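# Move loaded utility cart through self-closing door into yellow bay

## Task

Get the utility cart from this room through the self-closing door and park it in the yellow bay in the next room, so that all four of its wheels sit fully inside the taped area and none rests on the tape. The case of copy paper must finish inside the cart's top tray with no part of it overhanging the tray's edges. The door must be closed when you finish. Either robot or both may be used. Any robot tipping over or left leaning counts as failure.

## Robot and tools

ROBOTS. Two identical Hello Robot Stretch 4 units, r1 and r2. Each has an omni-wheel base, a lift that rides a mast, and one telescoping arm that reaches forward, ending in a wrist and a two-finger gripper. Each stands about 1.6 m tall, and its base rim lies within 0.23 m of the base origin. The robots never wait for one another, and equal drive commands can differ by up to about 3 cm per metre of travel. When both carry or push one load, that mismatch strains their hands and can topple one.

FRAMES. The base frame sits on the floor below the base centre: x forward, y left, z up, in metres. hand_pose is reported in it (a point between the open fingertips; the printed value may be slightly off). The odometry frame is the base frame as it stood at scene start. base_odometry counts only wheel rotation, so slip shows up as travel; heading is in rad, left positive, -3.142 to 3.142. Every robot reports in its own frames, so only images, lidar_m and wrist_depth_mm reveal where robots stand relative to each other.

move. Arguments: r1 and r2 (each an object for that robot; leave one out and it receives nothing new), cameras, and blocking, which must always be false or the call is refused. Per robot, give base and/or joints, optionally with speeds, pace, contact_limits; or give end_of_arm alone with the value "enable_torque" to revive a wrist or gripper motor that shut off. base is a relative offset from where the base last reported itself: {"translate_m": d} forward positive, {"strafe_m": d} left positive, both in metres from -2 to 2 (they may be combined into one straight-line drive with no turning); {"rotate_rad": d} turns in place, counter-clockwise positive, -3.2 to 3.2. rotate_rad cannot be combined with the others. joints are absolute targets by name: lift_m 0 to 1.2; arm_m 0 to 0.55; wrist_yaw_rad -1.134 to 4.276 (0 forward, left positive, 3.14 folded back); wrist_pitch_rad -1.117 to 4.259 (0 level, 1.57 pointing down); wrist_roll_rad -1.117 to 4.259 (positive clockwise seen from behind); gripper_m -0.038 to 0.141, the fingertip gap (up to 0.015 off; -0.02 or below makes the fingers press together). Done tolerances: ±0.004 for lift, arm and gripper, ±0.02 for wrist joints. An out-of-range joint target is clipped and reported; other bad values are refused; unknown keys make the call invalid. pace is "slow", "default", "fast" or "max" (base 0.1/0.3/0.4/0.6 m/s and 1/2/3/4 rad/s; lift 0.15/0.3/0.4/0.5 m/s; arm 0.1/0.4/0.6/0.7 m/s; wrist 1.82 rad/s always). A raised lift above 0.2 lowers base speed, down to 0.3 m/s and 1 rad/s at 1.2. speeds sets a per-joint top speed (not gripper_m). contact_limits, 0 to 1, default 0.5, only for arm_m, lift_m, translate_m, strafe_m, rotate_rad, placed beside its own command; a base limit persists until a later action names base. arm_m at 0 still needs 15 to 40 N to stop; for a lighter press aim 1 to 3 mm past contact. The call returns within about 0.5 s while motion continues; a new move replaces only the targets it names. Motions end after 14 s at most (time_out).

wait(seconds 0 to 10, cameras) returns state and images, ending early once a commanded robot comes to rest. stop(cameras) brakes all your motions; braked parts may keep pressing on what they touch. zoom_image(camera, region [x0,y0,x1,y1] pixels, at most 504 by 504) enlarges the latest image of a camera. finished_scene(scene) ends the scene irreversibly; the result must already hold without the robots.

CAMERAS: r1_head_camera, r1_head_left_camera, r1_head_right_camera, r1_wrist_camera, and the same four for r2, or "all". Images may lag the state slightly; the pictures line lists their order.

RESULTS. The move line gives each moved robot "done" or its worst status. Statuses: done, moving, off_target (resting short, maybe still pushing), contact_stop (held back; that part goes slack), time_out, limit_stop_at_own_body, limit_stop_at_tilt (lean above 6 degrees; lift, arm and wheels go slack), torque_fault. An unplanned stop or a refused call cancels the rest of that reply's move/wait/finished_scene calls. A robot listed as "as last shown" was not commanded. on_its_own reports slack, held or off parts. lidar_m: 12 distances, sector 1 straight ahead then counter-clockwise in 30-degree steps (4th left, 7th behind, 10th right); "-" means nothing seen or closer than 0.25 m; it sees tabletops and other robots, not its own body. wrist_depth_mm: 7x7 grid, 100 to 2000 mm. turned_by_wheels vs turned_by_imu differing by over about 0.1 rad in one move signals a hit or slip. base_tilt in degrees (forward, right positive, about 3 degrees bias). motor_effort in percent with peak in brackets; servo_current in mA.

GRIPPING. Close to more than 0.015 below the object width; about 0.06 below resists tugs; use -0.02 or lower to close behind a handle. Neither the reading nor done proves a grasp; check servo_current rising.

AVOID. Any hard contact between the two robots (including gripping the other's fingers) fails the scene; once bases touch, any further drive presses hard. Don't turn, drive or brake with over 1 kg in hand and arm_m above 0.2, especially fast. Keep lift_m contact limit at 0.3 or more for 2 kg loads, 0.15 for 1 kg. Avoid own-body stops: gripper over base with low lift (below 0.2, or 0.45 pointing down), tilted up and rolled, or turned right and tilted up; with wrist folded back, tilts or rolls can stop. Don't slam the door, drop the paper, hit heavy things or let anything fall. Loose objects may get nudged occasionally.

Each tool is called after "Emit:" as a command line: name --argument value for each argument, lists and objects as JSON in quotes; but a table of rows of numbers goes row by row, as --pt "numbers of a row", without its own name.

## Session

Emit:
move --blocking false

Scene clock: 0.00 s.
r1.base_odometry: x=+0.000 y=+0.000 heading=+0.000
r1.turned_by_wheels: +0.000
r1.turned_by_imu: +0.000
r1.base_tilt: forward=-1.6 right=+1.3
r1.lidar_m: 1.92 2.25 3.81 1.93 0.97 0.84 0.83 0.93 0.77 0.76 0.93 1.59
r1.base_status: not commanded
r1.joint_positions: lift_m=+0.127 arm_m=+0.000 wrist_yaw_rad=+3.089 wrist_pitch_rad=+0.002 wrist_roll_rad=+0.000 gripper_m=+0.056
r1.joint_status: not commanded
r1.measured_speeds: all 0
r1.motor_effort: lift_m=+20 arm_m=-4 wheel_0=+0 wheel_1=+1 wheel_2=+1
r1.servo_current: wrist_yaw_rad=39 wrist_pitch_rad=46 wrist_roll_rad=65 gripper_m=39
r1.hand_pose: x=-0.1125 y=+0.1024 z=+0.3046 quat_wxyz=(+0.026, -0.001, +0.000, +1.000) (m; r1's base frame)
r1.wrist_depth_mm: 137 138 - - - - - / 113 139 - - - - - / 117 140 224 - - - - / 137 161 - - - - - / - - - - - - - / - - 191 - 187 - - / 842 759 750 788 788 732 768
r2.base_odometry: x=+0.000 y=+0.000 heading=+0.000
r2.turned_by_wheels: +0.000
r2.turned_by_imu: +0.000
r2.base_tilt: forward=-0.6 right=+0.1
r2.lidar_m: 2.02 1.45 1.40 1.49 2.01 2.22 2.34 3.17 1.60 3.62 2.59 2.46
r2.base_status: not commanded
r2.joint_positions: lift_m=+0.295 arm_m=+0.000 wrist_yaw_rad=+3.133 wrist_pitch_rad=+0.002 wrist_roll_rad=+0.000 gripper_m=+0.056
r2.joint_status: not commanded
r2.measured_speeds: all 0
r2.motor_effort: lift_m=+18 arm_m=-4 wheel_0=+0 wheel_1=-1 wheel_2=+0
r2.servo_current: wrist_yaw_rad=46 wrist_pitch_rad=39 wrist_roll_rad=46 gripper_m=59
r2.hand_pose: x=-0.1167 y=+0.0898 z=+0.4727 quat_wxyz=(+0.004, -0.001, +0.000, +1.000) (m; r2's base frame)
r2.wrist_depth_mm: - 140 - - - - - / - 126 150 - - - - / - 130 185 - - - - / 144 143 272 - - - - / 229 - - - - - - / 226 1576 196 1576 190 1618 1464 / 226 1060 1138 - - 1025 1060
pictures: r1_head_camera, r1_head_left_camera, r1_head_right_camera, r1_wrist_camera, r2_head_camera, r2_head_left_camera, r2_head_right_camera, r2_wrist_camera
Images, in order (width x height): r1_head_camera 420x560, r1_head_left_camera 420x672, r1_head_right_camera 420x672, r1_wrist_camera 616x392, r2_head_camera 420x560, r2_head_left_camera 420x672, r2_head_right_camera 420x672, r2_wrist_camera 616x392.

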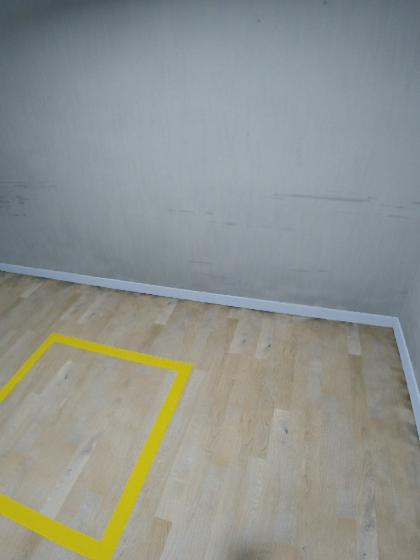

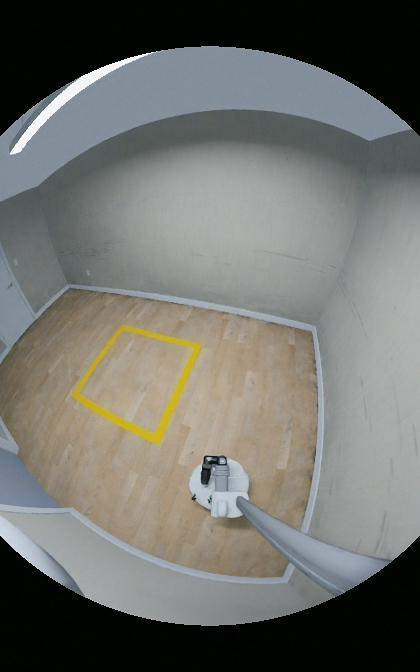

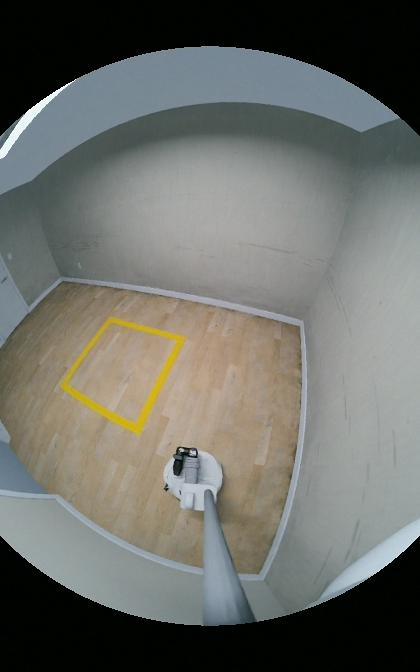

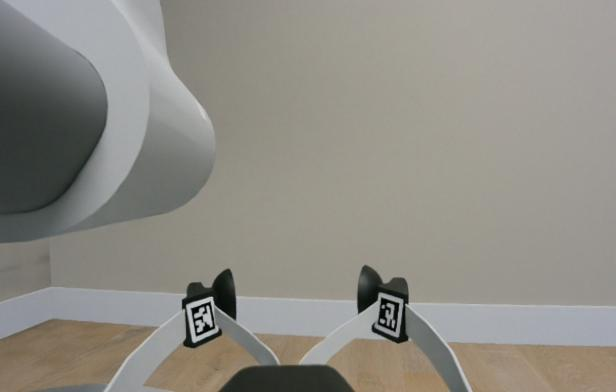

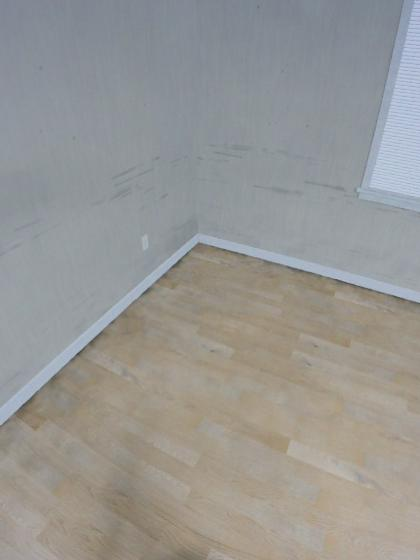

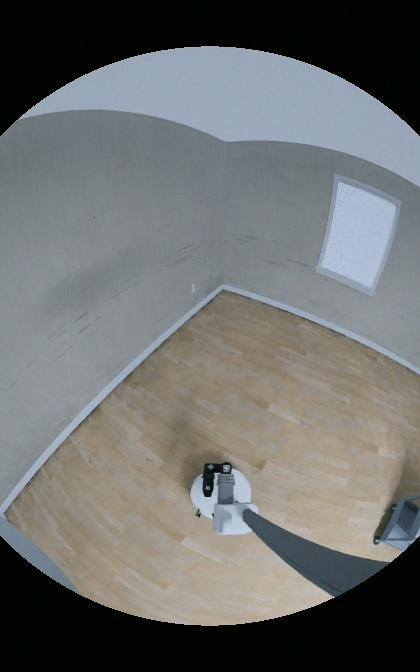

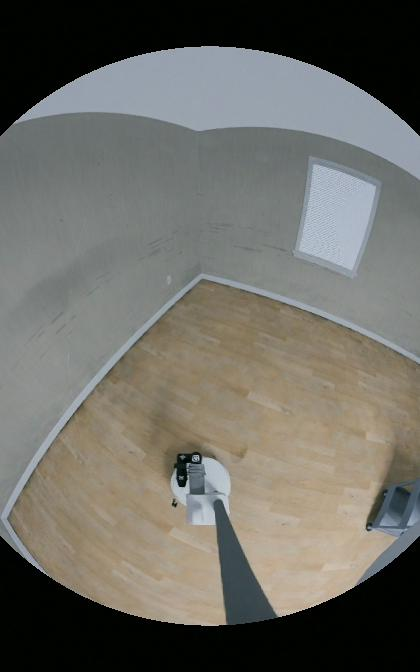

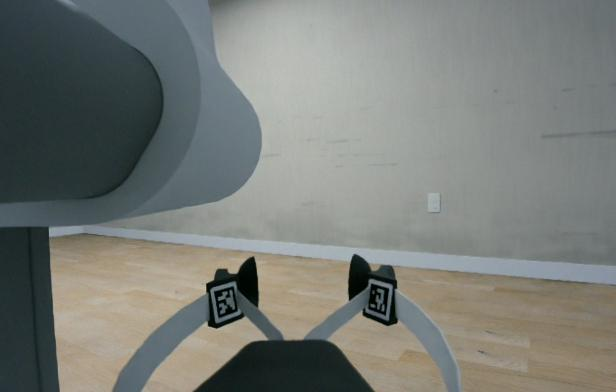

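Emit:
move --r1 '{"base":{"rotate_rad":1.3}}' --r2 '{"base":{"rotate_rad":-1.3}}' --blocking false --cameras '[]'

Emit:
wait --seconds 3 --cameras '[]'

Emit:
wait --seconds 1 --cameras '["r1_head_camera","r1_head_left_camera","r1_head_right_camera","r2_head_camera","r2_head_left_camera","r2_head_right_camera"]'

Scene clock: 4.60 s.
move: r1 moving; r2 moving
r1.base_odometry: x=+0.000 y=+0.000 heading=+0.252
r1.turned_by_wheels: +0.252
r1.turned_by_imu: +0.252
r1.base_tilt: forward=-1.6 right=+1.2
r1.lidar_m: 2.00 2.69 3.69 1.26 0.88 0.84 0.87 0.81 0.77 0.81 1.08 1.93
r1.base_status: rotate_rad moving
r1.joint_positions: lift_m=+0.127 arm_m=+0.000 wrist_yaw_rad=+3.089 wrist_pitch_rad=+0.002 wrist_roll_rad=+0.000 gripper_m=+0.056
r1.joint_status: not commanded
r1.measured_speeds: translate_m=-0.001 strafe_m=-0.001 rotate_rad=+0.980 lift_m=+0.000 arm_m=+0.000 wrist_yaw_rad=+0.000 wrist_pitch_rad=+0.000 wrist_roll_rad=+0.000
r1.motor_effort: lift_m=+20(20) arm_m=-4(4) wheel_0=-8(10) wheel_1=-6(10) wheel_2=-7(8)
r1.servo_current: wrist_yaw_rad=52(52) wrist_pitch_rad=39(52) wrist_roll_rad=39(59) gripper_m=39(46)
r1.hand_pose: x=-0.1125 y=+0.1024 z=+0.3046 quat_wxyz=(+0.026, -0.001, +0.000, +1.000) (m; r1's base frame)
r1.wrist_depth_mm: 136 139 - - - - - / 113 139 - - - - - / 114 139 225 - - - - / 137 160 - - - - - / - - - - - - - / - 1060 190 - 187 - - / 798 750 759 820 741 691 732
r2.base_odometry: x=+0.000 y=+0.000 heading=-0.252
r2.turned_by_wheels: -0.252
r2.turned_by_imu: -0.244
r2.base_tilt: forward=-0.7 right=+0.0
r2.lidar_m: 2.49 1.64 1.43 1.40 1.65 2.21 2.22 2.65 1.61 1.63 2.90 2.49
r2.base_status: rotate_rad moving
r2.joint_positions: lift_m=+0.295 arm_m=+0.000 wrist_yaw_rad=+3.133 wrist_pitch_rad=+0.002 wrist_roll_rad=+0.000 gripper_m=+0.056
r2.joint_status: not commanded
r2.measured_speeds: translate_m=+0.000 strafe_m=+0.000 rotate_rad=-0.974 lift_m=+0.000 arm_m=+0.000 wrist_yaw_rad=+0.000 wrist_pitch_rad=+0.000 wrist_roll_rad=+0.000
r2.motor_effort: lift_m=+18(18) arm_m=-4(4) wheel_0=+9(11) wheel_1=+6(11) wheel_2=+9(10)
r2.servo_current: wrist_yaw_rad=46(52) wrist_pitch_rad=46(46) wrist_roll_rad=39(52) gripper_m=52(52)
r2.hand_pose: x=-0.1167 y=+0.0898 z=+0.4727 quat_wxyz=(+0.004, -0.001, +0.000, +1.000) (m; r2's base frame)
r2.wrist_depth_mm: - 141 - - - - - / - 126 150 - - - - / - 130 184 - - - - / 144 143 273 - - - - / 229 - - - - - - / 227 1576 196 1537 190 1618 1464 / 226 1078 1138 - - 1042 1060
pictures: none
No camera images: "cameras" was empty.

Scene clock: 6.00 s.
earlier move: r1 done; r2 done
r1.base_odometry: x=+0.000 y=+0.000 heading=+1.300
r1.turned_by_wheels: +1.048
r1.turned_by_imu: +1.053
r1.base_tilt: forward=-1.6 right=+1.2
r1.lidar_m: 3.81 1.25 0.89 0.85 0.87 0.82 0.77 0.77 1.11 1.91 2.00 2.69
r1.base_status: done
r1.joint_positions: lift_m=+0.127 arm_m=+0.000 wrist_yaw_rad=+3.089 wrist_pitch_rad=+0.002 wrist_roll_rad=+0.000 gripper_m=+0.056
r1.joint_status: not commanded
r1.measured_speeds: all 0
r1.motor_effort: lift_m=+20(20) arm_m=-4(4) wheel_0=-3(10) wheel_1=-1(10) wheel_2=-1(8)
r1.servo_current: wrist_yaw_rad=52(65) wrist_pitch_rad=46(52) wrist_roll_rad=46(65) gripper_m=46(46)
r1.hand_pose: x=-0.1125 y=+0.1024 z=+0.3046 quat_wxyz=(+0.026, -0.001, +0.000, +1.000) (m; r1's base frame)
r1.wrist_depth_mm: 136 138 - - - - - / 113 139 - - - - - / 117 140 228 - - - - / 137 162 - - - - - / - - - - - - - / - - 190 - 187 - - / 798 707 750 143 788 788 820
r2.base_odometry: x=+0.000 y=+0.000 heading=-1.299
r2.turned_by_wheels: -1.047
r2.turned_by_imu: -1.020
r2.base_tilt: forward=-0.7 right=+0.1
r2.lidar_m: 2.93 2.49 2.51 1.64 1.42 1.41 1.66 2.23 2.23 2.62 1.60 1.66
r2.base_status: done
r2.joint_positions: lift_m=+0.295 arm_m=+0.000 wrist_yaw_rad=+3.133 wrist_pitch_rad=+0.002 wrist_roll_rad=+0.000 gripper_m=+0.056
r2.joint_status: not commanded
r2.measured_speeds: all 0
r2.motor_effort: lift_m=+18(18) arm_m=-4(4) wheel_0=+5(12) wheel_1=+3(11) wheel_2=+5(11)
r2.servo_current: wrist_yaw_rad=46(59) wrist_pitch_rad=39(46) wrist_roll_rad=46(59) gripper_m=39(59)
r2.hand_pose: x=-0.1167 y=+0.0898 z=+0.4727 quat_wxyz=(+0.004, -0.001, +0.000, +1.000) (m; r2's base frame)
r2.wrist_depth_mm: - 140 - - - - - / - 126 151 - - - - / - 130 184 - - - - / 144 143 264 - - - - / 229 - - - - - - / 227 1537 196 1576 190 - - / 226 1060 1138 - - 1042 1008
wait: 1.40 of 3 s (r1 and r2 have come to rest)
pictures: none
No camera images: "cameras" was empty.

Scene clock: 7.00 s.
r1.base_odometry: x=+0.000 y=+0.000 heading=+1.300
r1.turned_by_wheels: +0.000
r1.turned_by_imu: +0.000
r1.base_tilt: forward=-1.6 right=+1.3
r1.lidar_m: 3.80 1.27 0.90 0.84 0.86 0.80 0.77 0.81 1.13 1.94 1.99 2.69
r1.base_status: done
r1.joint_positions: lift_m=+0.127 arm_m=+0.000 wrist_yaw_rad=+3.089 wrist_pitch_rad=+0.002 wrist_roll_rad=+0.000 gripper_m=+0.056
r1.joint_status: not commanded
r1.measured_speeds: all 0
r1.motor_effort: lift_m=+20(20) arm_m=-4(4) wheel_0=-3(10) wheel_1=-1(10) wheel_2=-1(8)
r1.servo_current: wrist_yaw_rad=46(65) wrist_pitch_rad=39(52) wrist_roll_rad=59(65) gripper_m=46(46)
r1.hand_pose: x=-0.1125 y=+0.1024 z=+0.3046 quat_wxyz=(+0.026, -0.001, +0.000, +1.000) (m; r1's base frame)
r1.wrist_depth_mm: 136 139 - - - - - / 113 139 - - - - - / 118 140 229 - - - - / 137 161 - - - - - / - - - - - - - / - - 190 - 187 - - / 778 699 750 143 798 798 820
r2.base_odometry: x=+0.000 y=+0.000 heading=-1.299
r2.turned_by_wheels: +0.000
r2.turned_by_imu: +0.000
r2.base_tilt: forward=-0.7 right=+0.1
r2.lidar_m: 2.90 2.49 2.50 1.63 1.41 1.40 1.67 2.23 2.23 2.60 1.64 1.63
r2.base_status: done
r2.joint_positions: lift_m=+0.295 arm_m=+0.000 wrist_yaw_rad=+3.133 wrist_pitch_rad=+0.002 wrist_roll_rad=+0.000 gripper_m=+0.056
r2.joint_status: not commanded
r2.measured_speeds: all 0
r2.motor_effort: lift_m=+18(18) arm_m=-4(4) wheel_0=+5(12) wheel_1=+3(11) wheel_2=+5(11)
r2.servo_current: wrist_yaw_rad=39(59) wrist_pitch_rad=46(46) wrist_roll_rad=46(59) gripper_m=52(59)
r2.hand_pose: x=-0.1167 y=+0.0898 z=+0.4727 quat_wxyz=(+0.004, -0.001, +0.000, +1.000) (m; r2's base frame)
r2.wrist_depth_mm: - 141 - - - - - / - 126 151 - - - - / - 130 184 - - - - / 144 143 264 - - - - / 229 - - - - - - / 227 1576 196 1537 190 - - / 226 1060 1138 - - 1025 1008
wait: 1.00 s; at rest by 0.27 s
pictures: r1_head_camera, r1_head_left_camera, r1_head_right_camera, r2_head_camera, r2_head_left_camera, r2_head_right_camera
Images, in order (width x height): r1_head_camera 420x560, r1_head_left_camera 420x672, r1_head_right_camera 420x672, r2_head_camera 420x560, r2_head_left_camera 420x672, r2_head_right_camera 420x672.

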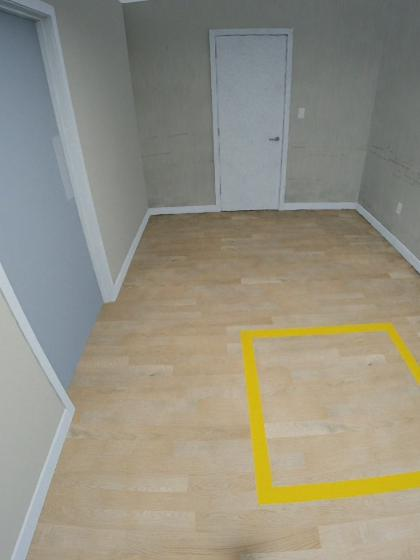

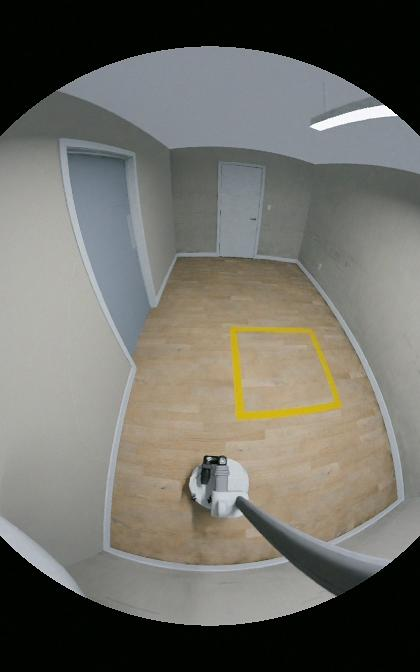

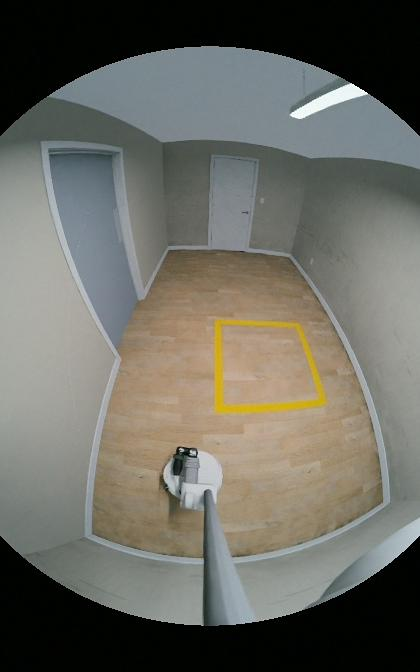

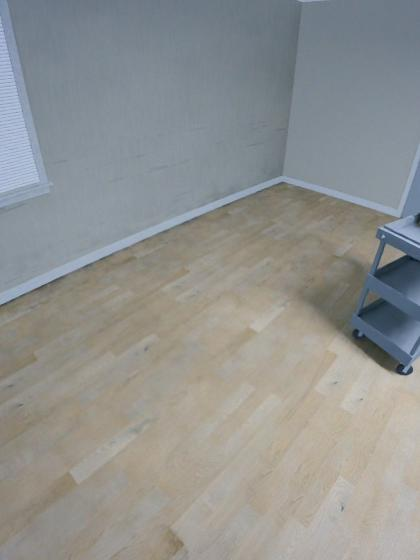

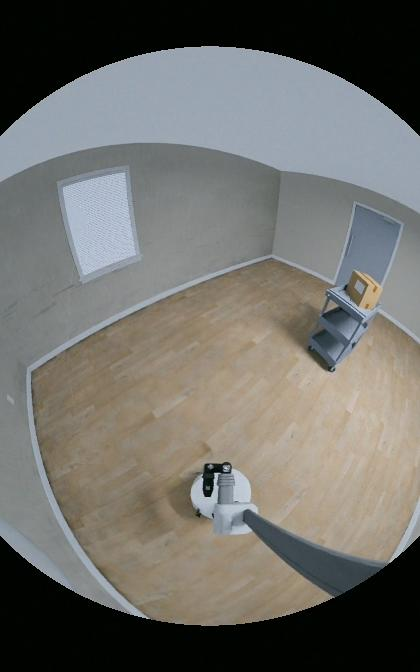

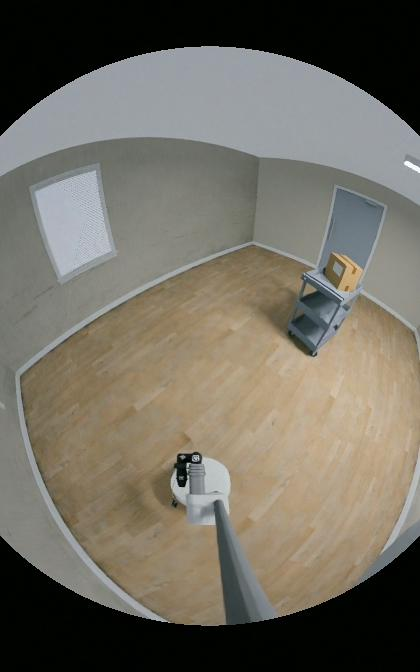

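Emit:
move --r2 '{"base":{"rotate_rad":-0.55}}' --r1 '{"base":{"rotate_rad":0.7}}' --blocking false --cameras '[]'

Emit:
wait --seconds 1.5 --cameras '["r2_head_camera","r1_head_camera","r2_head_right_camera"]'

Emit:
zoom_image --camera "r2_head_camera" --region '[100, 0, 420, 400]'

Scene clock: 29.60 s.
move: r1 moving; r2 moving
r1.base_odometry: x=+0.000 y=+0.000 heading=+1.552
r1.turned_by_wheels: +0.252
r1.turned_by_imu: +0.253
r1.base_tilt: forward=-1.6 right=+1.3
r1.lidar_m: 2.00 1.03 0.83 0.83 0.92 0.76 0.74 0.90 1.54 1.94 2.21 3.63
r1.base_status: rotate_rad moving
r1.joint_positions: lift_m=+0.127 arm_m=+0.000 wrist_yaw_rad=+3.089 wrist_pitch_rad=+0.002 wrist_roll_rad=+0.000 gripper_m=+0.056
r1.joint_status: not commanded
r1.measured_speeds: translate_m=+0.000 strafe_m=+0.000 rotate_rad=+0.970 lift_m=+0.000 arm_m=+0.000 wrist_yaw_rad=+0.000 wrist_pitch_rad=+0.000 wrist_roll_rad=+0.000
r1.motor_effort: lift_m=+20(20) arm_m=-4(4) wheel_0=-5(9) wheel_1=-8(9) wheel_2=-8(8)
r1.servo_current: wrist_yaw_rad=33(59) wrist_pitch_rad=39(46) wrist_roll_rad=59(65) gripper_m=33(46)
r1.hand_pose: x=-0.1125 y=+0.1024 z=+0.3046 quat_wxyz=(+0.026, -0.001, +0.000, +1.000) (m; r1's base frame)
r1.wrist_depth_mm: 136 139 - - - - - / 113 139 - - - - - / 118 140 229 - - - - / 137 161 - - - - - / - - - - - - - / - - 190 - 188 - - / 842 750 750 143 741 732 768
r2.base_odometry: x=+0.000 y=+0.000 heading=-1.551
r2.turned_by_wheels: -0.252
r2.turned_by_imu: -0.245
r2.base_tilt: forward=-0.7 right=+0.1
r2.lidar_m: 3.53 2.55 2.46 1.98 1.46 1.41 1.47 2.08 2.22 2.35 3.27 1.62
r2.base_status: rotate_rad moving
r2.joint_positions: lift_m=+0.295 arm_m=+0.000 wrist_yaw_rad=+3.133 wrist_pitch_rad=+0.002 wrist_roll_rad=+0.000 gripper_m=+0.056
r2.joint_status: not commanded
r2.measured_speeds: translate_m=+0.001 strafe_m=+0.000 rotate_rad=-0.968 lift_m=+0.000 arm_m=+0.000 wrist_yaw_rad=+0.000 wrist_pitch_rad=+0.000 wrist_roll_rad=+0.000
r2.motor_effort: lift_m=+18(18) arm_m=-4(4) wheel_0=+8(8) wheel_1=+9(9) wheel_2=+10(11)
r2.servo_current: wrist_yaw_rad=39(52) wrist_pitch_rad=33(46) wrist_roll_rad=52(52) gripper_m=52(52)
r2.hand_pose: x=-0.1167 y=+0.0898 z=+0.4727 quat_wxyz=(+0.004, -0.001, +0.000, +1.000) (m; r2's base frame)
r2.wrist_depth_mm: - 141 - - - - - / - 126 142 - - - - / - 129 185 - - - - / 144 143 260 - - - - / 229 - - - - - - / 227 1537 196 1336 190 - - / 227 1060 1160 - - 1042 1042
pictures: none
No camera images: "cameras" was empty.

Scene clock: 30.43 s.
earlier move: r1 moving; r2 done
r1.base_odometry: x=+0.000 y=+0.000 heading=+1.999
r1.turned_by_wheels: +0.447
r1.turned_by_imu: +0.450
r1.base_tilt: forward=-1.6 right=+1.3
r1.lidar_m: 1.09 0.86 0.83 0.93 0.78 0.78 0.85 1.31 1.93 2.13 3.27 2.25
r1.base_status: rotate_rad moving
r1.joint_positions: lift_m=+0.127 arm_m=+0.000 wrist_yaw_rad=+3.089 wrist_pitch_rad=+0.002 wrist_roll_rad=+0.000 gripper_m=+0.056
r1.joint_status: not commanded
r1.measured_speeds: all 0
r1.motor_effort: lift_m=+20(20) arm_m=-4(4) wheel_0=-3(9) wheel_1=-4(9) wheel_2=-1(8)
r1.servo_current: wrist_yaw_rad=39(72) wrist_pitch_rad=39(46) wrist_roll_rad=39(65) gripper_m=39(46)
r1.hand_pose: x=-0.1125 y=+0.1024 z=+0.3046 quat_wxyz=(+0.026, -0.001, +0.000, +1.000) (m; r1's base frame)
r1.wrist_depth_mm: 136 138 - - - - - / 113 139 - - - - - / 117 140 229 - - - - / 137 162 - - - - - / 1661 - - - - - - / 1160 1182 190 - 187 - - / 854 741 750 809 750 - -
r2.base_odometry: x=+0.000 y=+0.000 heading=-1.848
r2.turned_by_wheels: -0.297
r2.turned_by_imu: -0.289
r2.base_tilt: forward=-0.7 right=+0.0
r2.lidar_m: 1.64 2.93 2.48 2.47 1.66 1.40 1.42 1.64 2.22 2.21 2.57 1.58
r2.base_status: done
r2.joint_positions: lift_m=+0.295 arm_m=+0.000 wrist_yaw_rad=+3.133 wrist_pitch_rad=+0.002 wrist_roll_rad=+0.000 gripper_m=+0.056
r2.joint_status: not commanded
r2.measured_speeds: all 0
r2.motor_effort: lift_m=+18(18) arm_m=-4(4) wheel_0=+2(9) wheel_1=+5(9) wheel_2=+5(11)
r2.servo_current: wrist_yaw_rad=46(52) wrist_pitch_rad=39(46) wrist_roll_rad=52(59) gripper_m=46(52)
r2.hand_pose: x=-0.1167 y=+0.0898 z=+0.4727 quat_wxyz=(+0.004, -0.001, +0.000, +1.000) (m; r2's base frame)
r2.wrist_depth_mm: - 141 - - - - - / - 126 142 - - - - / - 130 185 - - - - / 144 143 207 - - - - / 220 - - - - - - / 226 1576 193 1308 190 - - / 225 1060 1138 - - 1025 1060
wait: 0.83 of 1.5 s (r2 has come to rest)
pictures: r1_head_camera, r2_head_camera, r2_head_right_camera
Images, in order (width x height): r1_head_camera 420x560, r2_head_camera 420x560, r2_head_right_camera 420x672.

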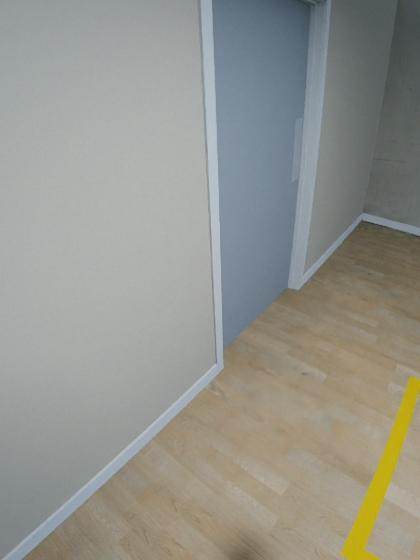

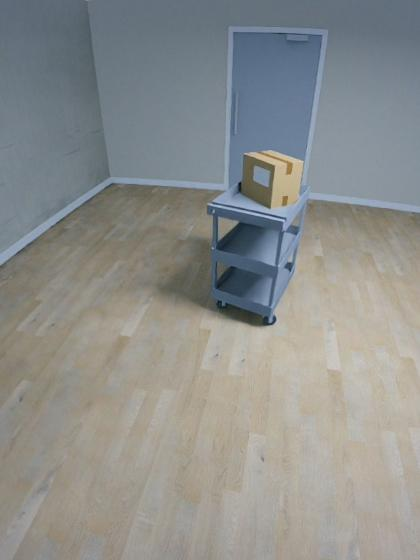

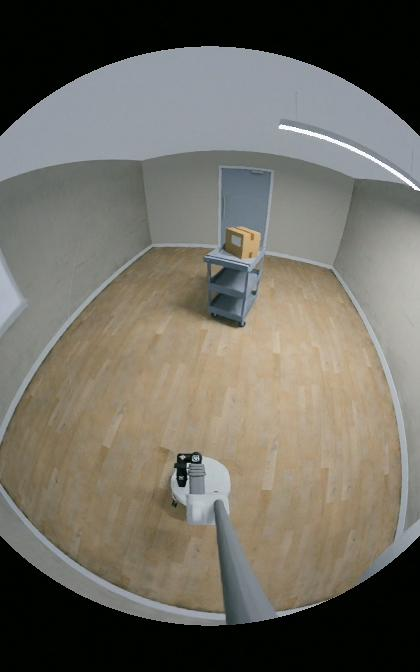

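Scaled by 1.260 from the camera's 420x560 image, which has a finer 1200x1600 frame.

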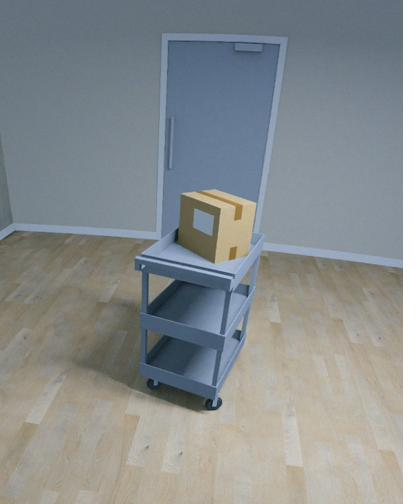

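Emit:
zoom_image --camera "r2_head_camera" --region '[190, 130, 330, 330]'

Emit:
zoom_image --camera "r2_head_camera" --region '[200, 10, 340, 200]'

Scaled by 2.520 from the camera's 420x560 image, which has a finer 1200x1600 frame.

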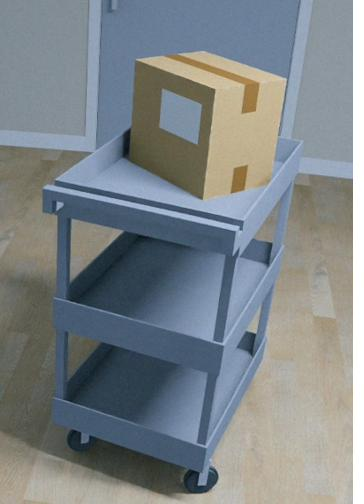

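Scaled by 2.653 from the camera's 420x560 image, which has a finer 1200x1600 frame.

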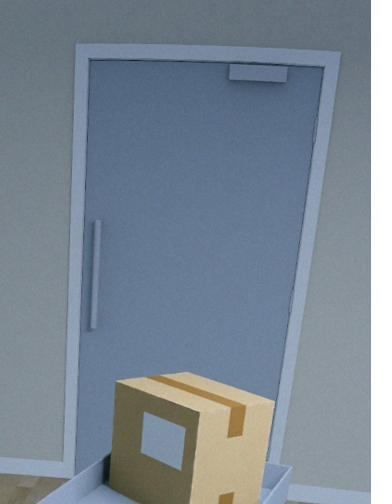

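Emit:
move --r2 '{"base":{"rotate_rad":-0.25}}' --r1 '{"base":{"rotate_rad":0.87}}' --blocking false --cameras '[]'

Emit:
wait --seconds 1.5 --cameras '[]'

Emit:
wait --seconds 0.6 --cameras '[]'

Emit:
move --r2 '{"base":{"translate_m":0.6,"strafe_m":0.2},"joints":{"lift_m":0.6}}' --r1 '{"base":{"strafe_m":-1.58}}' --blocking false --cameras '[]'

Emit:
wait --seconds 3.5 --cameras '[]'

Emit:
wait --seconds 3 --cameras '["r1_head_camera","r1_head_left_camera","r2_head_camera","r2_head_left_camera"]'

Scene clock: 74.40 s.
earlier move: r1 done
move: r1 moving; r2 moving
r1.base_odometry: x=+0.000 y=+0.000 heading=+2.251
r1.turned_by_wheels: +0.252
r1.turned_by_imu: +0.253
r1.base_tilt: forward=-1.6 right=+1.3
r1.lidar_m: 0.92 0.85 0.84 0.84 0.77 0.79 1.01 1.95 1.98 2.47 3.92 1.55
r1.base_status: rotate_rad moving
r1.joint_positions: lift_m=+0.127 arm_m=+0.000 wrist_yaw_rad=+3.089 wrist_pitch_rad=+0.002 wrist_roll_rad=+0.000 gripper_m=+0.056
r1.joint_status: not commanded
r1.measured_speeds: translate_m=+0.001 strafe_m=+0.002 rotate_rad=+0.969 lift_m=+0.000 arm_m=+0.000 wrist_yaw_rad=+0.000 wrist_pitch_rad=+0.000 wrist_roll_rad=+0.000
r1.motor_effort: lift_m=+20(20) arm_m=-4(4) wheel_0=-6(10) wheel_1=-6(8) wheel_2=-6(7)
r1.servo_current: wrist_yaw_rad=46(59) wrist_pitch_rad=33(46) wrist_roll_rad=59(59) gripper_m=39(46)
r1.hand_pose: x=-0.1125 y=+0.1024 z=+0.3046 quat_wxyz=(+0.026, -0.001, +0.000, +1.000) (m; r1's base frame)
r1.wrist_depth_mm: 136 138 - - - - - / 113 139 - - - - - / 118 140 229 - - - - / 137 162 - - - - - / 1661 1983 - - - - - / 1182 1182 194 1098 187 - - / 831 750 759 798 741 130 -
r2.base_odometry: x=+0.000 y=+0.000 heading=-2.056
r2.turned_by_wheels: -0.208
r2.turned_by_imu: -0.201
r2.base_tilt: forward=-0.6 right=+0.1
r2.lidar_m: 1.62 3.44 2.57 2.49 1.90 1.45 1.41 1.48 2.13 2.23 2.38 3.36
r2.base_status: rotate_rad moving
r2.joint_positions: lift_m=+0.295 arm_m=+0.000 wrist_yaw_rad=+3.133 wrist_pitch_rad=+0.002 wrist_roll_rad=+0.000 gripper_m=+0.056
r2.joint_status: not commanded
r2.measured_speeds: translate_m=+0.001 strafe_m=+0.001 rotate_rad=-0.432 lift_m=+0.000 arm_m=+0.000 wrist_yaw_rad=+0.000 wrist_pitch_rad=+0.000 wrist_roll_rad=+0.000
r2.motor_effort: lift_m=+18(18) arm_m=-4(4) wheel_0=+6(9) wheel_1=+4(9) wheel_2=+4(10)
r2.servo_current: wrist_yaw_rad=46(52) wrist_pitch_rad=39(39) wrist_roll_rad=46(52) gripper_m=46(52)
r2.hand_pose: x=-0.1167 y=+0.0898 z=+0.4727 quat_wxyz=(+0.004, -0.001, +0.000, +1.000) (m; r2's base frame)
r2.wrist_depth_mm: - 141 - - - - - / - 126 142 - - - - / - 129 185 - - - - / 144 143 207 - - - - / 220 - - - - - - / 228 1464 191 170 190 - 1308 / 226 1078 1138 - - 1042 1060
pictures: none
No camera images: "cameras" was empty.

Scene clock: 74.90 s.
earlier move: r1 moving; r2 done
r1.base_odometry: x=+0.000 y=+0.000 heading=+2.769
r1.turned_by_wheels: +0.517
r1.turned_by_imu: +0.520
r1.base_tilt: forward=-1.6 right=+1.3
r1.lidar_m: 0.83 0.85 0.87 0.76 0.77 0.99 1.92 1.98 2.45 3.92 1.58 0.92
r1.base_status: rotate_rad moving
r1.joint_positions: lift_m=+0.127 arm_m=+0.000 wrist_yaw_rad=+3.089 wrist_pitch_rad=+0.002 wrist_roll_rad=+0.000 gripper_m=+0.056
r1.joint_status: not commanded
r1.measured_speeds: translate_m=+0.001 strafe_m=+0.000 rotate_rad=+0.660 lift_m=+0.000 arm_m=+0.000 wrist_yaw_rad=+0.000 wrist_pitch_rad=+0.000 wrist_roll_rad=+0.000
r1.motor_effort: lift_m=+20(20) arm_m=-4(4) wheel_0=-3(10) wheel_1=-3(9) wheel_2=-2(8)
r1.servo_current: wrist_yaw_rad=39(59) wrist_pitch_rad=39(52) wrist_roll_rad=39(65) gripper_m=39(46)
r1.hand_pose: x=-0.1125 y=+0.1024 z=+0.3046 quat_wxyz=(+0.026, -0.001, +0.000, +1.000) (m; r1's base frame)
r1.wrist_depth_mm: 136 138 - - - - - / 113 139 - - - - - / 118 140 271 - - - - / 137 161 - - - - - / 1708 - - - - - - / 1182 1182 194 1182 188 - - / 842 741 759 798 809 788 768
r2.base_odometry: x=+0.000 y=+0.000 heading=-2.097
r2.turned_by_wheels: -0.041
r2.turned_by_imu: -0.040
r2.base_tilt: forward=-0.7 right=+0.0
r2.lidar_m: 1.63 3.54 2.61 2.50 2.01 1.49 1.40 1.48 2.02 2.20 2.33 3.20
r2.base_status: done
r2.joint_positions: lift_m=+0.295 arm_m=+0.000 wrist_yaw_rad=+3.133 wrist_pitch_rad=+0.002 wrist_roll_rad=+0.000 gripper_m=+0.056
r2.joint_status: not commanded
r2.measured_speeds: all 0
r2.motor_effort: lift_m=+18(18) arm_m=-4(4) wheel_0=+4(9) wheel_1=+2(9) wheel_2=+3(10)
r2.servo_current: wrist_yaw_rad=59(59) wrist_pitch_rad=39(46) wrist_roll_rad=46(59) gripper_m=52(59)
r2.hand_pose: x=-0.1167 y=+0.0898 z=+0.4727 quat_wxyz=(+0.004, -0.001, +0.000, +1.000) (m; r2's base frame)
r2.wrist_depth_mm: - 141 - - - - - / - 126 142 - - - - / - 129 185 - - - - / 144 143 206 - - - - / 219 - - - - - - / 220 1430 191 171 190 1336 1308 / 225 1060 1160 - - 1025 1060
wait: 0.50 of 1.5 s (r2 has come to rest)
pictures: none
No camera images: "cameras" was empty.

Scene clock: 75.50 s.
earlier move: r1 done
r1.base_odometry: x=+0.000 y=+0.000 heading=+2.869
r1.turned_by_wheels: +0.100
r1.turned_by_imu: +0.100
r1.base_tilt: forward=-1.6 right=+1.3
r1.lidar_m: 0.83 0.88 0.82 0.76 0.81 1.08 1.92 2.00 2.66 3.95 1.29 0.90
r1.base_status: done
r1.joint_positions: lift_m=+0.127 arm_m=+0.000 wrist_yaw_rad=+3.089 wrist_pitch_rad=+0.002 wrist_roll_rad=+0.000 gripper_m=+0.056
r1.joint_status: not commanded
r1.measured_speeds: all 0
r1.motor_effort: lift_m=+20(20) arm_m=-4(4) wheel_0=-2(10) wheel_1=-1(9) wheel_2=-1(8)
r1.servo_current: wrist_yaw_rad=65(65) wrist_pitch_rad=39(52) wrist_roll_rad=59(65) gripper_m=39(46)
r1.hand_pose: x=-0.1125 y=+0.1024 z=+0.3046 quat_wxyz=(+0.026, -0.001, +0.000, +1.000) (m; r1's base frame)
r1.wrist_depth_mm: 136 138 - - - - - / 113 139 - - - - - / 117 140 273 - - - - / 137 161 - - - - - / 1661 1708 - - - - - / 1205 1182 193 1205 187 1138 - / 854 741 759 798 788 778 778
r2.base_odometry: x=+0.000 y=+0.000 heading=-2.097
r2.turned_by_wheels: +0.000
r2.turned_by_imu: +0.000
r2.base_tilt: forward=-0.7 right=+0.1
r2.lidar_m: 1.61 3.54 2.55 2.48 2.02 1.47 1.40 1.48 2.02 2.21 2.30 3.19
r2.base_status: done
r2.joint_positions: lift_m=+0.295 arm_m=+0.000 wrist_yaw_rad=+3.133 wrist_pitch_rad=+0.002 wrist_roll_rad=+0.000 gripper_m=+0.056
r2.joint_status: not commanded
r2.measured_speeds: all 0
r2.motor_effort: lift_m=+18(18) arm_m=-4(4) wheel_0=+4(9) wheel_1=+2(9) wheel_2=+3(10)
r2.servo_current: wrist_yaw_rad=52(59) wrist_pitch_rad=46(46) wrist_roll_rad=39(59) gripper_m=46(59)
r2.hand_pose: x=-0.1167 y=+0.0898 z=+0.4727 quat_wxyz=(+0.004, -0.001, +0.000, +1.000) (m; r2's base frame)
r2.wrist_depth_mm: - 141 - - - - - / - 126 141 - - - - / - 129 185 - - - - / 144 144 207 - - - - / 220 - - - - - - / 220 1430 190 171 190 1366 1336 / 227 1060 1118 - - 1025 1060
wait: 0.60 s; at rest by 0.57 s
pictures: none
No camera images: "cameras" was empty.

Scene clock: 76.00 s.
move: r1 moving; r2 moving
r1.base_odometry: x=+0.010 y=+0.035 heading=+2.869
r1.turned_by_wheels: +0.000
r1.turned_by_imu: +0.000
r1.base_tilt: forward=-1.6 right=+1.3
r1.lidar_m: 0.84 0.87 0.87 0.81 0.82 1.15 1.91 2.01 2.66 3.91 1.28 0.88
r1.base_status: strafe_m moving
r1.joint_positions: lift_m=+0.127 arm_m=+0.000 wrist_yaw_rad=+3.089 wrist_pitch_rad=+0.002 wrist_roll_rad=+0.000 gripper_m=+0.056
r1.joint_status: not commanded
r1.measured_speeds: translate_m=-0.001 strafe_m=-0.141 rotate_rad=+0.005 lift_m=+0.000 arm_m=+0.000 wrist_yaw_rad=+0.000 wrist_pitch_rad=+0.000 wrist_roll_rad=+0.000
r1.motor_effort: lift_m=+20(20) arm_m=-4(4) wheel_0=+11(11) wheel_1=-9(10) wheel_2=+1(2)
r1.servo_current: wrist_yaw_rad=59(65) wrist_pitch_rad=46(46) wrist_roll_rad=46(59) gripper_m=46(46)
r1.hand_pose: x=-0.1125 y=+0.1024 z=+0.3046 quat_wxyz=(+0.026, -0.001, +0.000, +1.000) (m; r1's base frame)
r1.wrist_depth_mm: 137 138 - - - - - / 113 139 - - - - - / 118 140 273 - - - - / 137 161 - - - - - / 1708 1661 - - - - - / 1182 1205 194 1182 188 1160 - / 854 750 759 798 798 788 820
r2.base_odometry: x=-0.007 y=-0.032 heading=-2.097
r2.turned_by_wheels: +0.000
r2.turned_by_imu: +0.000
r2.base_tilt: forward=-0.7 right=+0.1
r2.lidar_m: 1.58 3.55 2.56 2.46 2.05 1.54 1.42 1.50 2.08 2.21 2.36 3.23
r2.base_status: translate_m moving; strafe_m moving
r2.joint_positions: lift_m=+0.333 arm_m=+0.000 wrist_yaw_rad=+3.133 wrist_pitch_rad=+0.002 wrist_roll_rad=+0.000 gripper_m=+0.056
r2.joint_status: lift_m moving
r2.measured_speeds: translate_m=+0.121 strafe_m=+0.040 rotate_rad=-0.001 lift_m=+0.146 arm_m=+0.000 wrist_yaw_rad=+0.000 wrist_pitch_rad=+0.000 wrist_roll_rad=+0.000
r2.motor_effort: lift_m=+23(24) arm_m=-4(4) wheel_0=+7(9) wheel_1=+10(10) wheel_2=-10(12)
r2.servo_current: wrist_yaw_rad=52(59) wrist_pitch_rad=39(46) wrist_roll_rad=46(52) gripper_m=52(52)
r2.hand_pose: x=-0.1167 y=+0.0898 z=+0.5104 quat_wxyz=(+0.004, -0.001, +0.000, +1.000) (m; r2's base frame)
r2.wrist_depth_mm: - 140 - - - - - / - 124 146 - - - - / - 128 189 - - - - / 144 144 211 - - - - / 220 - - - - - - / 218 1537 191 171 190 - 1397 / 223 1138 1229 - - 1118 1138
pictures: none
No camera images: "cameras" was empty.

Scene clock: 79.03 s.
earlier move: r1 moving; r2 done
r1.base_odometry: x=+0.244 y=+0.871 heading=+2.869
r1.turned_by_wheels: +0.000
r1.turned_by_imu: -0.007
r1.base_tilt: forward=-1.6 right=+1.3
r1.lidar_m: 0.87 0.92 1.21 1.66 1.72 2.01 1.88 1.98 2.60 3.04 1.45 1.01
r1.base_status: strafe_m moving
r1.joint_positions: lift_m=+0.127 arm_m=+0.000 wrist_yaw_rad=+3.089 wrist_pitch_rad=+0.002 wrist_roll_rad=+0.000 gripper_m=+0.056
r1.joint_status: not commanded
r1.measured_speeds: translate_m=+0.000 strafe_m=-0.300 rotate_rad=-0.002 lift_m=+0.000 arm_m=+0.000 wrist_yaw_rad=+0.000 wrist_pitch_rad=+0.000 wrist_roll_rad=+0.000
r1.motor_effort: lift_m=+20(20) arm_m=-4(4) wheel_0=+5(11) wheel_1=-4(11) wheel_2=+0(2)
r1.servo_current: wrist_yaw_rad=46(72) wrist_pitch_rad=39(52) wrist_roll_rad=46(72) gripper_m=39(52)
r1.hand_pose: x=-0.1125 y=+0.1024 z=+0.3046 quat_wxyz=(+0.026, -0.001, +0.000, +1.000) (m; r1's base frame)
r1.wrist_depth_mm: 136 139 - - - - - / 113 139 - - - - - / 118 139 273 - - - - / 137 162 - - - - - / 1661 - 1921 - - - 1808 / 1182 1182 191 1182 187 1138 1182 / 842 741 759 153 741 778 809
r2.base_odometry: x=-0.128 y=-0.619 heading=-2.097
r2.turned_by_wheels: +0.000
r2.turned_by_imu: +0.001
r2.base_tilt: forward=-0.6 right=+0.1
r2.lidar_m: 1.05 3.26 2.39 2.25 2.40 2.10 2.00 2.10 2.52 2.44 2.55 1.07
r2.base_status: done
r2.joint_positions: lift_m=+0.600 arm_m=+0.000 wrist_yaw_rad=+3.133 wrist_pitch_rad=+0.002 wrist_roll_rad=+0.000 gripper_m=+0.056
r2.joint_status: all done
r2.measured_speeds: all 0
r2.motor_effort: lift_m=+21(25) arm_m=-4(4) wheel_0=+3(9) wheel_1=+2(11) wheel_2=-5(14)
r2.servo_current: wrist_yaw_rad=33(59) wrist_pitch_rad=39(46) wrist_roll_rad=39(65) gripper_m=46(59)
r2.hand_pose: x=-0.1167 y=+0.0898 z=+0.7775 quat_wxyz=(+0.004, -0.001, +0.000, +1.000) (m; r2's base frame)
r2.wrist_depth_mm: - 140 - - - - - / - 127 150 - - - - / - 129 185 - - - - / 144 143 265 - - - - / 229 - - - - - - / 227 - 196 - 191 - - / 227 1661 1808 - - 1708 1708
wait: 3.03 of 3.5 s (r2 has come to rest)
pictures: none
No camera images: "cameras" was empty.

Scene clock: 82.03 s.
earlier move: r1 moving
r1.base_odometry: x=+0.426 y=+1.522 heading=+2.869
r1.turned_by_wheels: +0.000
r1.turned_by_imu: -0.005
r1.base_tilt: forward=-1.6 right=+1.3
r1.lidar_m: 0.98 1.02 1.23 2.36 2.42 1.99 1.85 1.93 2.50 2.35 1.40 1.06
r1.base_status: strafe_m moving
r1.joint_positions: lift_m=+0.127 arm_m=+0.000 wrist_yaw_rad=+3.089 wrist_pitch_rad=+0.002 wrist_roll_rad=+0.000 gripper_m=+0.056
r1.joint_status: not commanded
r1.measured_speeds: all 0
r1.motor_effort: lift_m=+20(20) arm_m=-4(4) wheel_0=+1(11) wheel_1=+1(11) wheel_2=+0(2)
r1.servo_current: wrist_yaw_rad=52(72) wrist_pitch_rad=39(52) wrist_roll_rad=46(72) gripper_m=33(52)
r1.hand_pose: x=-0.1125 y=+0.1024 z=+0.3046 quat_wxyz=(+0.026, -0.001, +0.000, +1.000) (m; r1's base frame)
r1.wrist_depth_mm: 136 138 - - - - - / 113 139 - - - - - / 118 139 227 - - - - / 137 161 - - - - - / 1708 - 1756 - - - - / 1182 1205 194 1182 187 1160 1229 / 831 750 750 788 798 768 798
r2.base_odometry: x=-0.128 y=-0.619 heading=-2.097
r2.turned_by_wheels: +0.000
r2.turned_by_imu: +0.000
r2.base_tilt: forward=-0.7 right=+0.1
r2.lidar_m: 1.04 3.24 2.37 2.27 2.43 2.11 1.99 2.07 2.53 2.43 2.57 1.05
r2.base_status: done
r2.joint_positions: lift_m=+0.600 arm_m=+0.000 wrist_yaw_rad=+3.133 wrist_pitch_rad=+0.002 wrist_roll_rad=+0.000 gripper_m=+0.056
r2.joint_status: all done
r2.measured_speeds: all 0
r2.motor_effort: lift_m=+21(25) arm_m=-4(4) wheel_0=+3(9) wheel_1=+3(11) wheel_2=-5(14)
r2.servo_current: wrist_yaw_rad=46(59) wrist_pitch_rad=46(52) wrist_roll_rad=52(65) gripper_m=52(59)
r2.hand_pose: x=-0.1167 y=+0.0898 z=+0.7775 quat_wxyz=(+0.004, -0.001, +0.000, +1.000) (m; r2's base frame)
r2.wrist_depth_mm: - 141 - - - - - / - 126 150 - - - - / - 129 185 - - - - / 144 144 264 - - - - / 229 - - - - - - / 228 - 196 - 191 - - / 227 1618 1756 - - 1708 1661
wait: 3.00 s; no rest
pictures: r1_head_camera, r1_head_left_camera, r2_head_camera, r2_head_left_camera
Images, in order (width x height): r1_head_camera 420x560, r1_head_left_camera 420x672, r2_head_camera 420x560, r2_head_left_camera 420x672.

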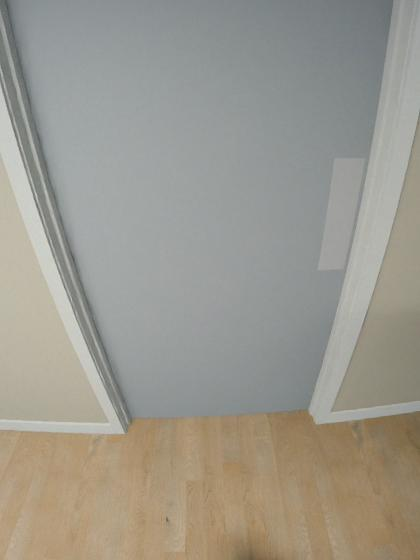

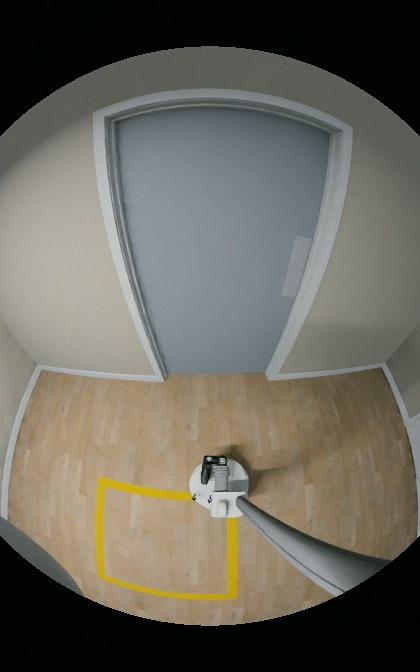

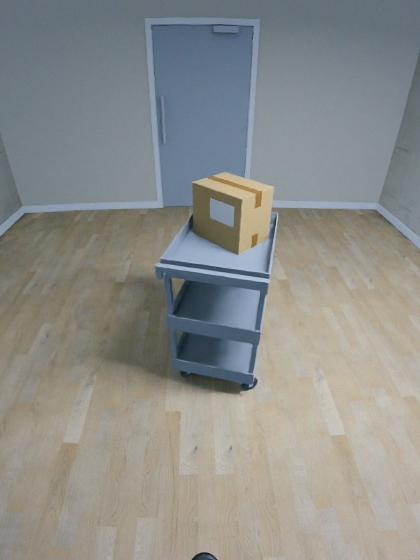

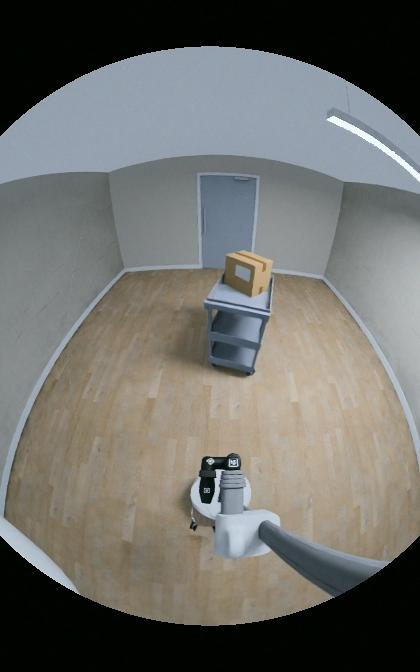

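Emit:
move --r1 '{"base":{"strafe_m":-0.13}}' --r2 '{"base":{"translate_m":0.25},"joints":{"lift_m":0.95}}' --blocking false --cameras '[]'

Emit:
wait --seconds 2.2 --cameras '["r1_head_camera","r2_head_camera","r2_head_left_camera"]'

Emit:
zoom_image --camera "r2_head_camera" --region '[110, 170, 310, 470]'

Emit:
zoom_image --camera "r2_head_left_camera" --region '[150, 200, 310, 400]'

Scene clock: 92.90 s.
earlier move: r1 done
move: r1 moving; r2 moving
r1.base_odometry: x=+0.436 y=+1.556 heading=+2.869
r1.turned_by_wheels: +0.000
r1.turned_by_imu: +0.000
r1.base_tilt: forward=-1.6 right=+1.3
r1.lidar_m: 0.99 1.01 1.25 2.37 2.44 1.97 1.85 1.92 2.47 2.33 1.41 1.04
r1.base_status: strafe_m moving
r1.joint_positions: lift_m=+0.127 arm_m=+0.000 wrist_yaw_rad=+3.089 wrist_pitch_rad=+0.002 wrist_roll_rad=+0.000 gripper_m=+0.056
r1.joint_status: not commanded
r1.measured_speeds: translate_m=+0.000 strafe_m=-0.140 rotate_rad=-0.001 lift_m=+0.000 arm_m=+0.000 wrist_yaw_rad=+0.000 wrist_pitch_rad=+0.000 wrist_roll_rad=+0.000
r1.motor_effort: lift_m=+20(20) arm_m=-4(4) wheel_0=+9(10) wheel_1=-7(10) wheel_2=+1(2)
r1.servo_current: wrist_yaw_rad=33(52) wrist_pitch_rad=39(46) wrist_roll_rad=59(65) gripper_m=46(46)
r1.hand_pose: x=-0.1125 y=+0.1024 z=+0.3046 quat_wxyz=(+0.026, -0.001, +0.000, +1.000) (m; r1's base frame)
r1.wrist_depth_mm: 136 139 - - - - - / 113 139 - - - - - / 117 140 229 - - - - / 137 162 - - - - - / 1708 - 1708 - - - - / 1182 1205 192 1182 187 1160 1138 / 842 741 750 798 788 768 809
r2.base_odometry: x=-0.144 y=-0.646 heading=-2.097
r2.turned_by_wheels: +0.000
r2.turned_by_imu: +0.000
r2.base_tilt: forward=-0.7 right=+0.0
r2.lidar_m: 1.00 3.25 2.35 2.27 2.38 2.10 2.01 2.14 2.53 2.43 2.55 1.01
r2.base_status: translate_m moving
r2.joint_positions: lift_m=+0.638 arm_m=+0.000 wrist_yaw_rad=+3.133 wrist_pitch_rad=+0.002 wrist_roll_rad=+0.000 gripper_m=+0.056
r2.joint_status: lift_m moving
r2.measured_speeds: translate_m=+0.122 strafe_m=+0.000 rotate_rad=-0.003 lift_m=+0.146 arm_m=+0.000 wrist_yaw_rad=+0.000 wrist_pitch_rad=+0.000 wrist_roll_rad=+0.000
r2.motor_effort: lift_m=+23(24) arm_m=-4(4) wheel_0=+7(9) wheel_1=+5(8) wheel_2=-13(13)
r2.servo_current: wrist_yaw_rad=39(65) wrist_pitch_rad=46(46) wrist_roll_rad=46(52) gripper_m=52(52)
r2.hand_pose: x=-0.1167 y=+0.0898 z=+0.8154 quat_wxyz=(+0.004, -0.001, +0.000, +1.000) (m; r2's base frame)
r2.wrist_depth_mm: - 141 - - - - - / - 126 149 - - - - / - 129 183 - - - - / 144 144 268 - - - - / 229 - - - - - - / 227 - 196 - 191 - - / 224 1708 1863 - - 1756 1708
pictures: none
No camera images: "cameras" was empty.

Scene clock: 94.03 s.
earlier move: r1 done; r2 moving
r1.base_odometry: x=+0.461 y=+1.647 heading=+2.869
r1.turned_by_wheels: +0.000
r1.turned_by_imu: -0.001
r1.base_tilt: forward=-1.6 right=+1.3
r1.lidar_m: 0.98 1.02 1.27 2.45 2.54 1.97 1.84 1.92 2.36 2.23 1.42 0.98
r1.base_status: done
r1.joint_positions: lift_m=+0.127 arm_m=+0.000 wrist_yaw_rad=+3.089 wrist_pitch_rad=+0.002 wrist_roll_rad=+0.000 gripper_m=+0.056
r1.joint_status: not commanded
r1.measured_speeds: all 0
r1.motor_effort: lift_m=+20(20) arm_m=-4(4) wheel_0=+1(11) wheel_1=+0(10) wheel_2=+0(2)
r1.servo_current: wrist_yaw_rad=39(65) wrist_pitch_rad=39(46) wrist_roll_rad=59(65) gripper_m=39(52)
r1.hand_pose: x=-0.1125 y=+0.1024 z=+0.3046 quat_wxyz=(+0.026, -0.001, +0.000, +1.000) (m; r1's base frame)
r1.wrist_depth_mm: 136 138 - - - - - / 113 139 - - - - - / 117 139 228 - - - - / 137 161 - - - - - / 1708 - 1708 - - - - / 1160 1182 194 1182 188 1160 1118 / 842 741 707 798 788 778 820
r2.base_odometry: x=-0.245 y=-0.821 heading=-2.097
r2.turned_by_wheels: +0.000
r2.turned_by_imu: +0.001
r2.base_tilt: forward=-0.7 right=+0.1
r2.lidar_m: 0.81 3.27 2.40 2.28 2.36 2.28 2.24 2.34 2.54 2.45 2.56 0.81
r2.base_status: translate_m moving
r2.joint_positions: lift_m=+0.908 arm_m=+0.000 wrist_yaw_rad=+3.133 wrist_pitch_rad=+0.002 wrist_roll_rad=+0.000 gripper_m=+0.056
r2.joint_status: lift_m moving
r2.measured_speeds: translate_m=+0.097 strafe_m=+0.000 rotate_rad=+0.000 lift_m=+0.164 arm_m=+0.000 wrist_yaw_rad=+0.000 wrist_pitch_rad=+0.000 wrist_roll_rad=+0.000
r2.motor_effort: lift_m=+23(26) arm_m=-4(4) wheel_0=+6(10) wheel_1=+3(9) wheel_2=-3(14)
r2.servo_current: wrist_yaw_rad=46(65) wrist_pitch_rad=39(46) wrist_roll_rad=52(59) gripper_m=52(52)
r2.hand_pose: x=-0.1167 y=+0.0898 z=+1.0854 quat_wxyz=(+0.004, -0.001, +0.000, +1.000) (m; r2's base frame)
r2.wrist_depth_mm: - 141 - - - - - / - 126 151 - - - - / - 129 185 - - - - / 144 144 265 - - - - / 229 - - - - - - / 226 - 196 - 191 - - / 226 - - - - - -
wait: 1.13 of 2.2 s (r1 has come to rest)
pictures: r1_head_camera, r2_head_camera, r2_head_left_camera
Images, in order (width x height): r1_head_camera 420x560, r2_head_camera 420x560, r2_head_left_camera 420x672.

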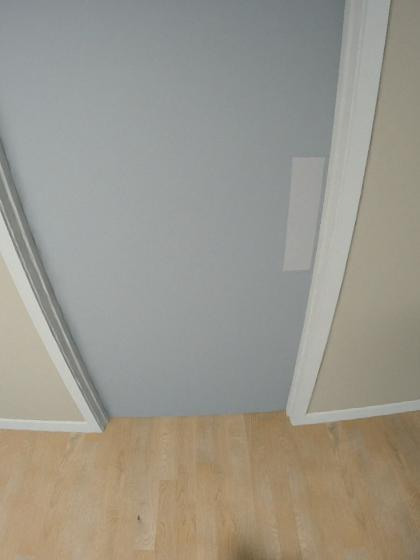

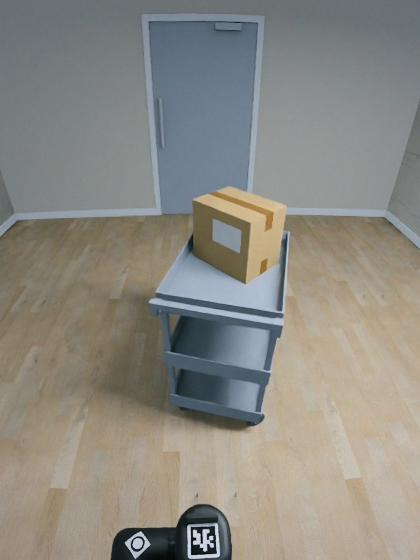

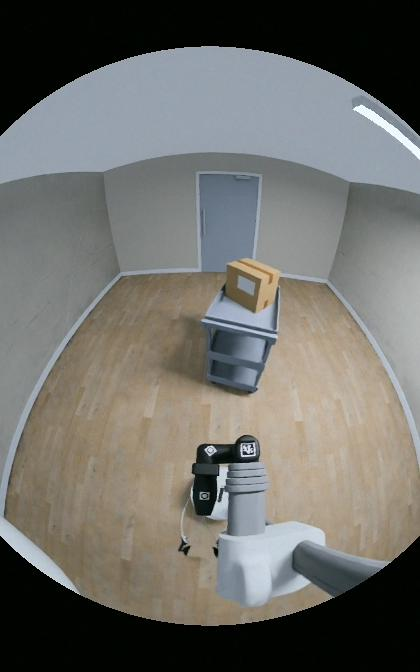

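Scaled by 1.680 from the camera's 420x560 image, which has a finer 1200x1600 frame.

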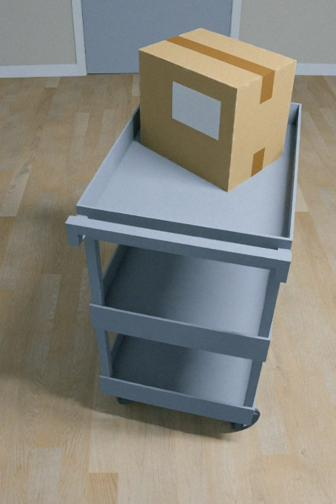

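Scaled by 2.520 from the camera's 420x672 image, which has a finer 600x960 frame.

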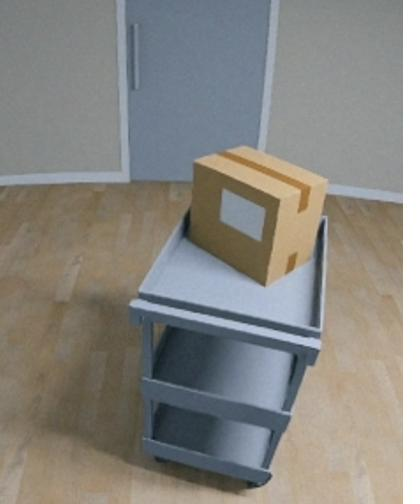

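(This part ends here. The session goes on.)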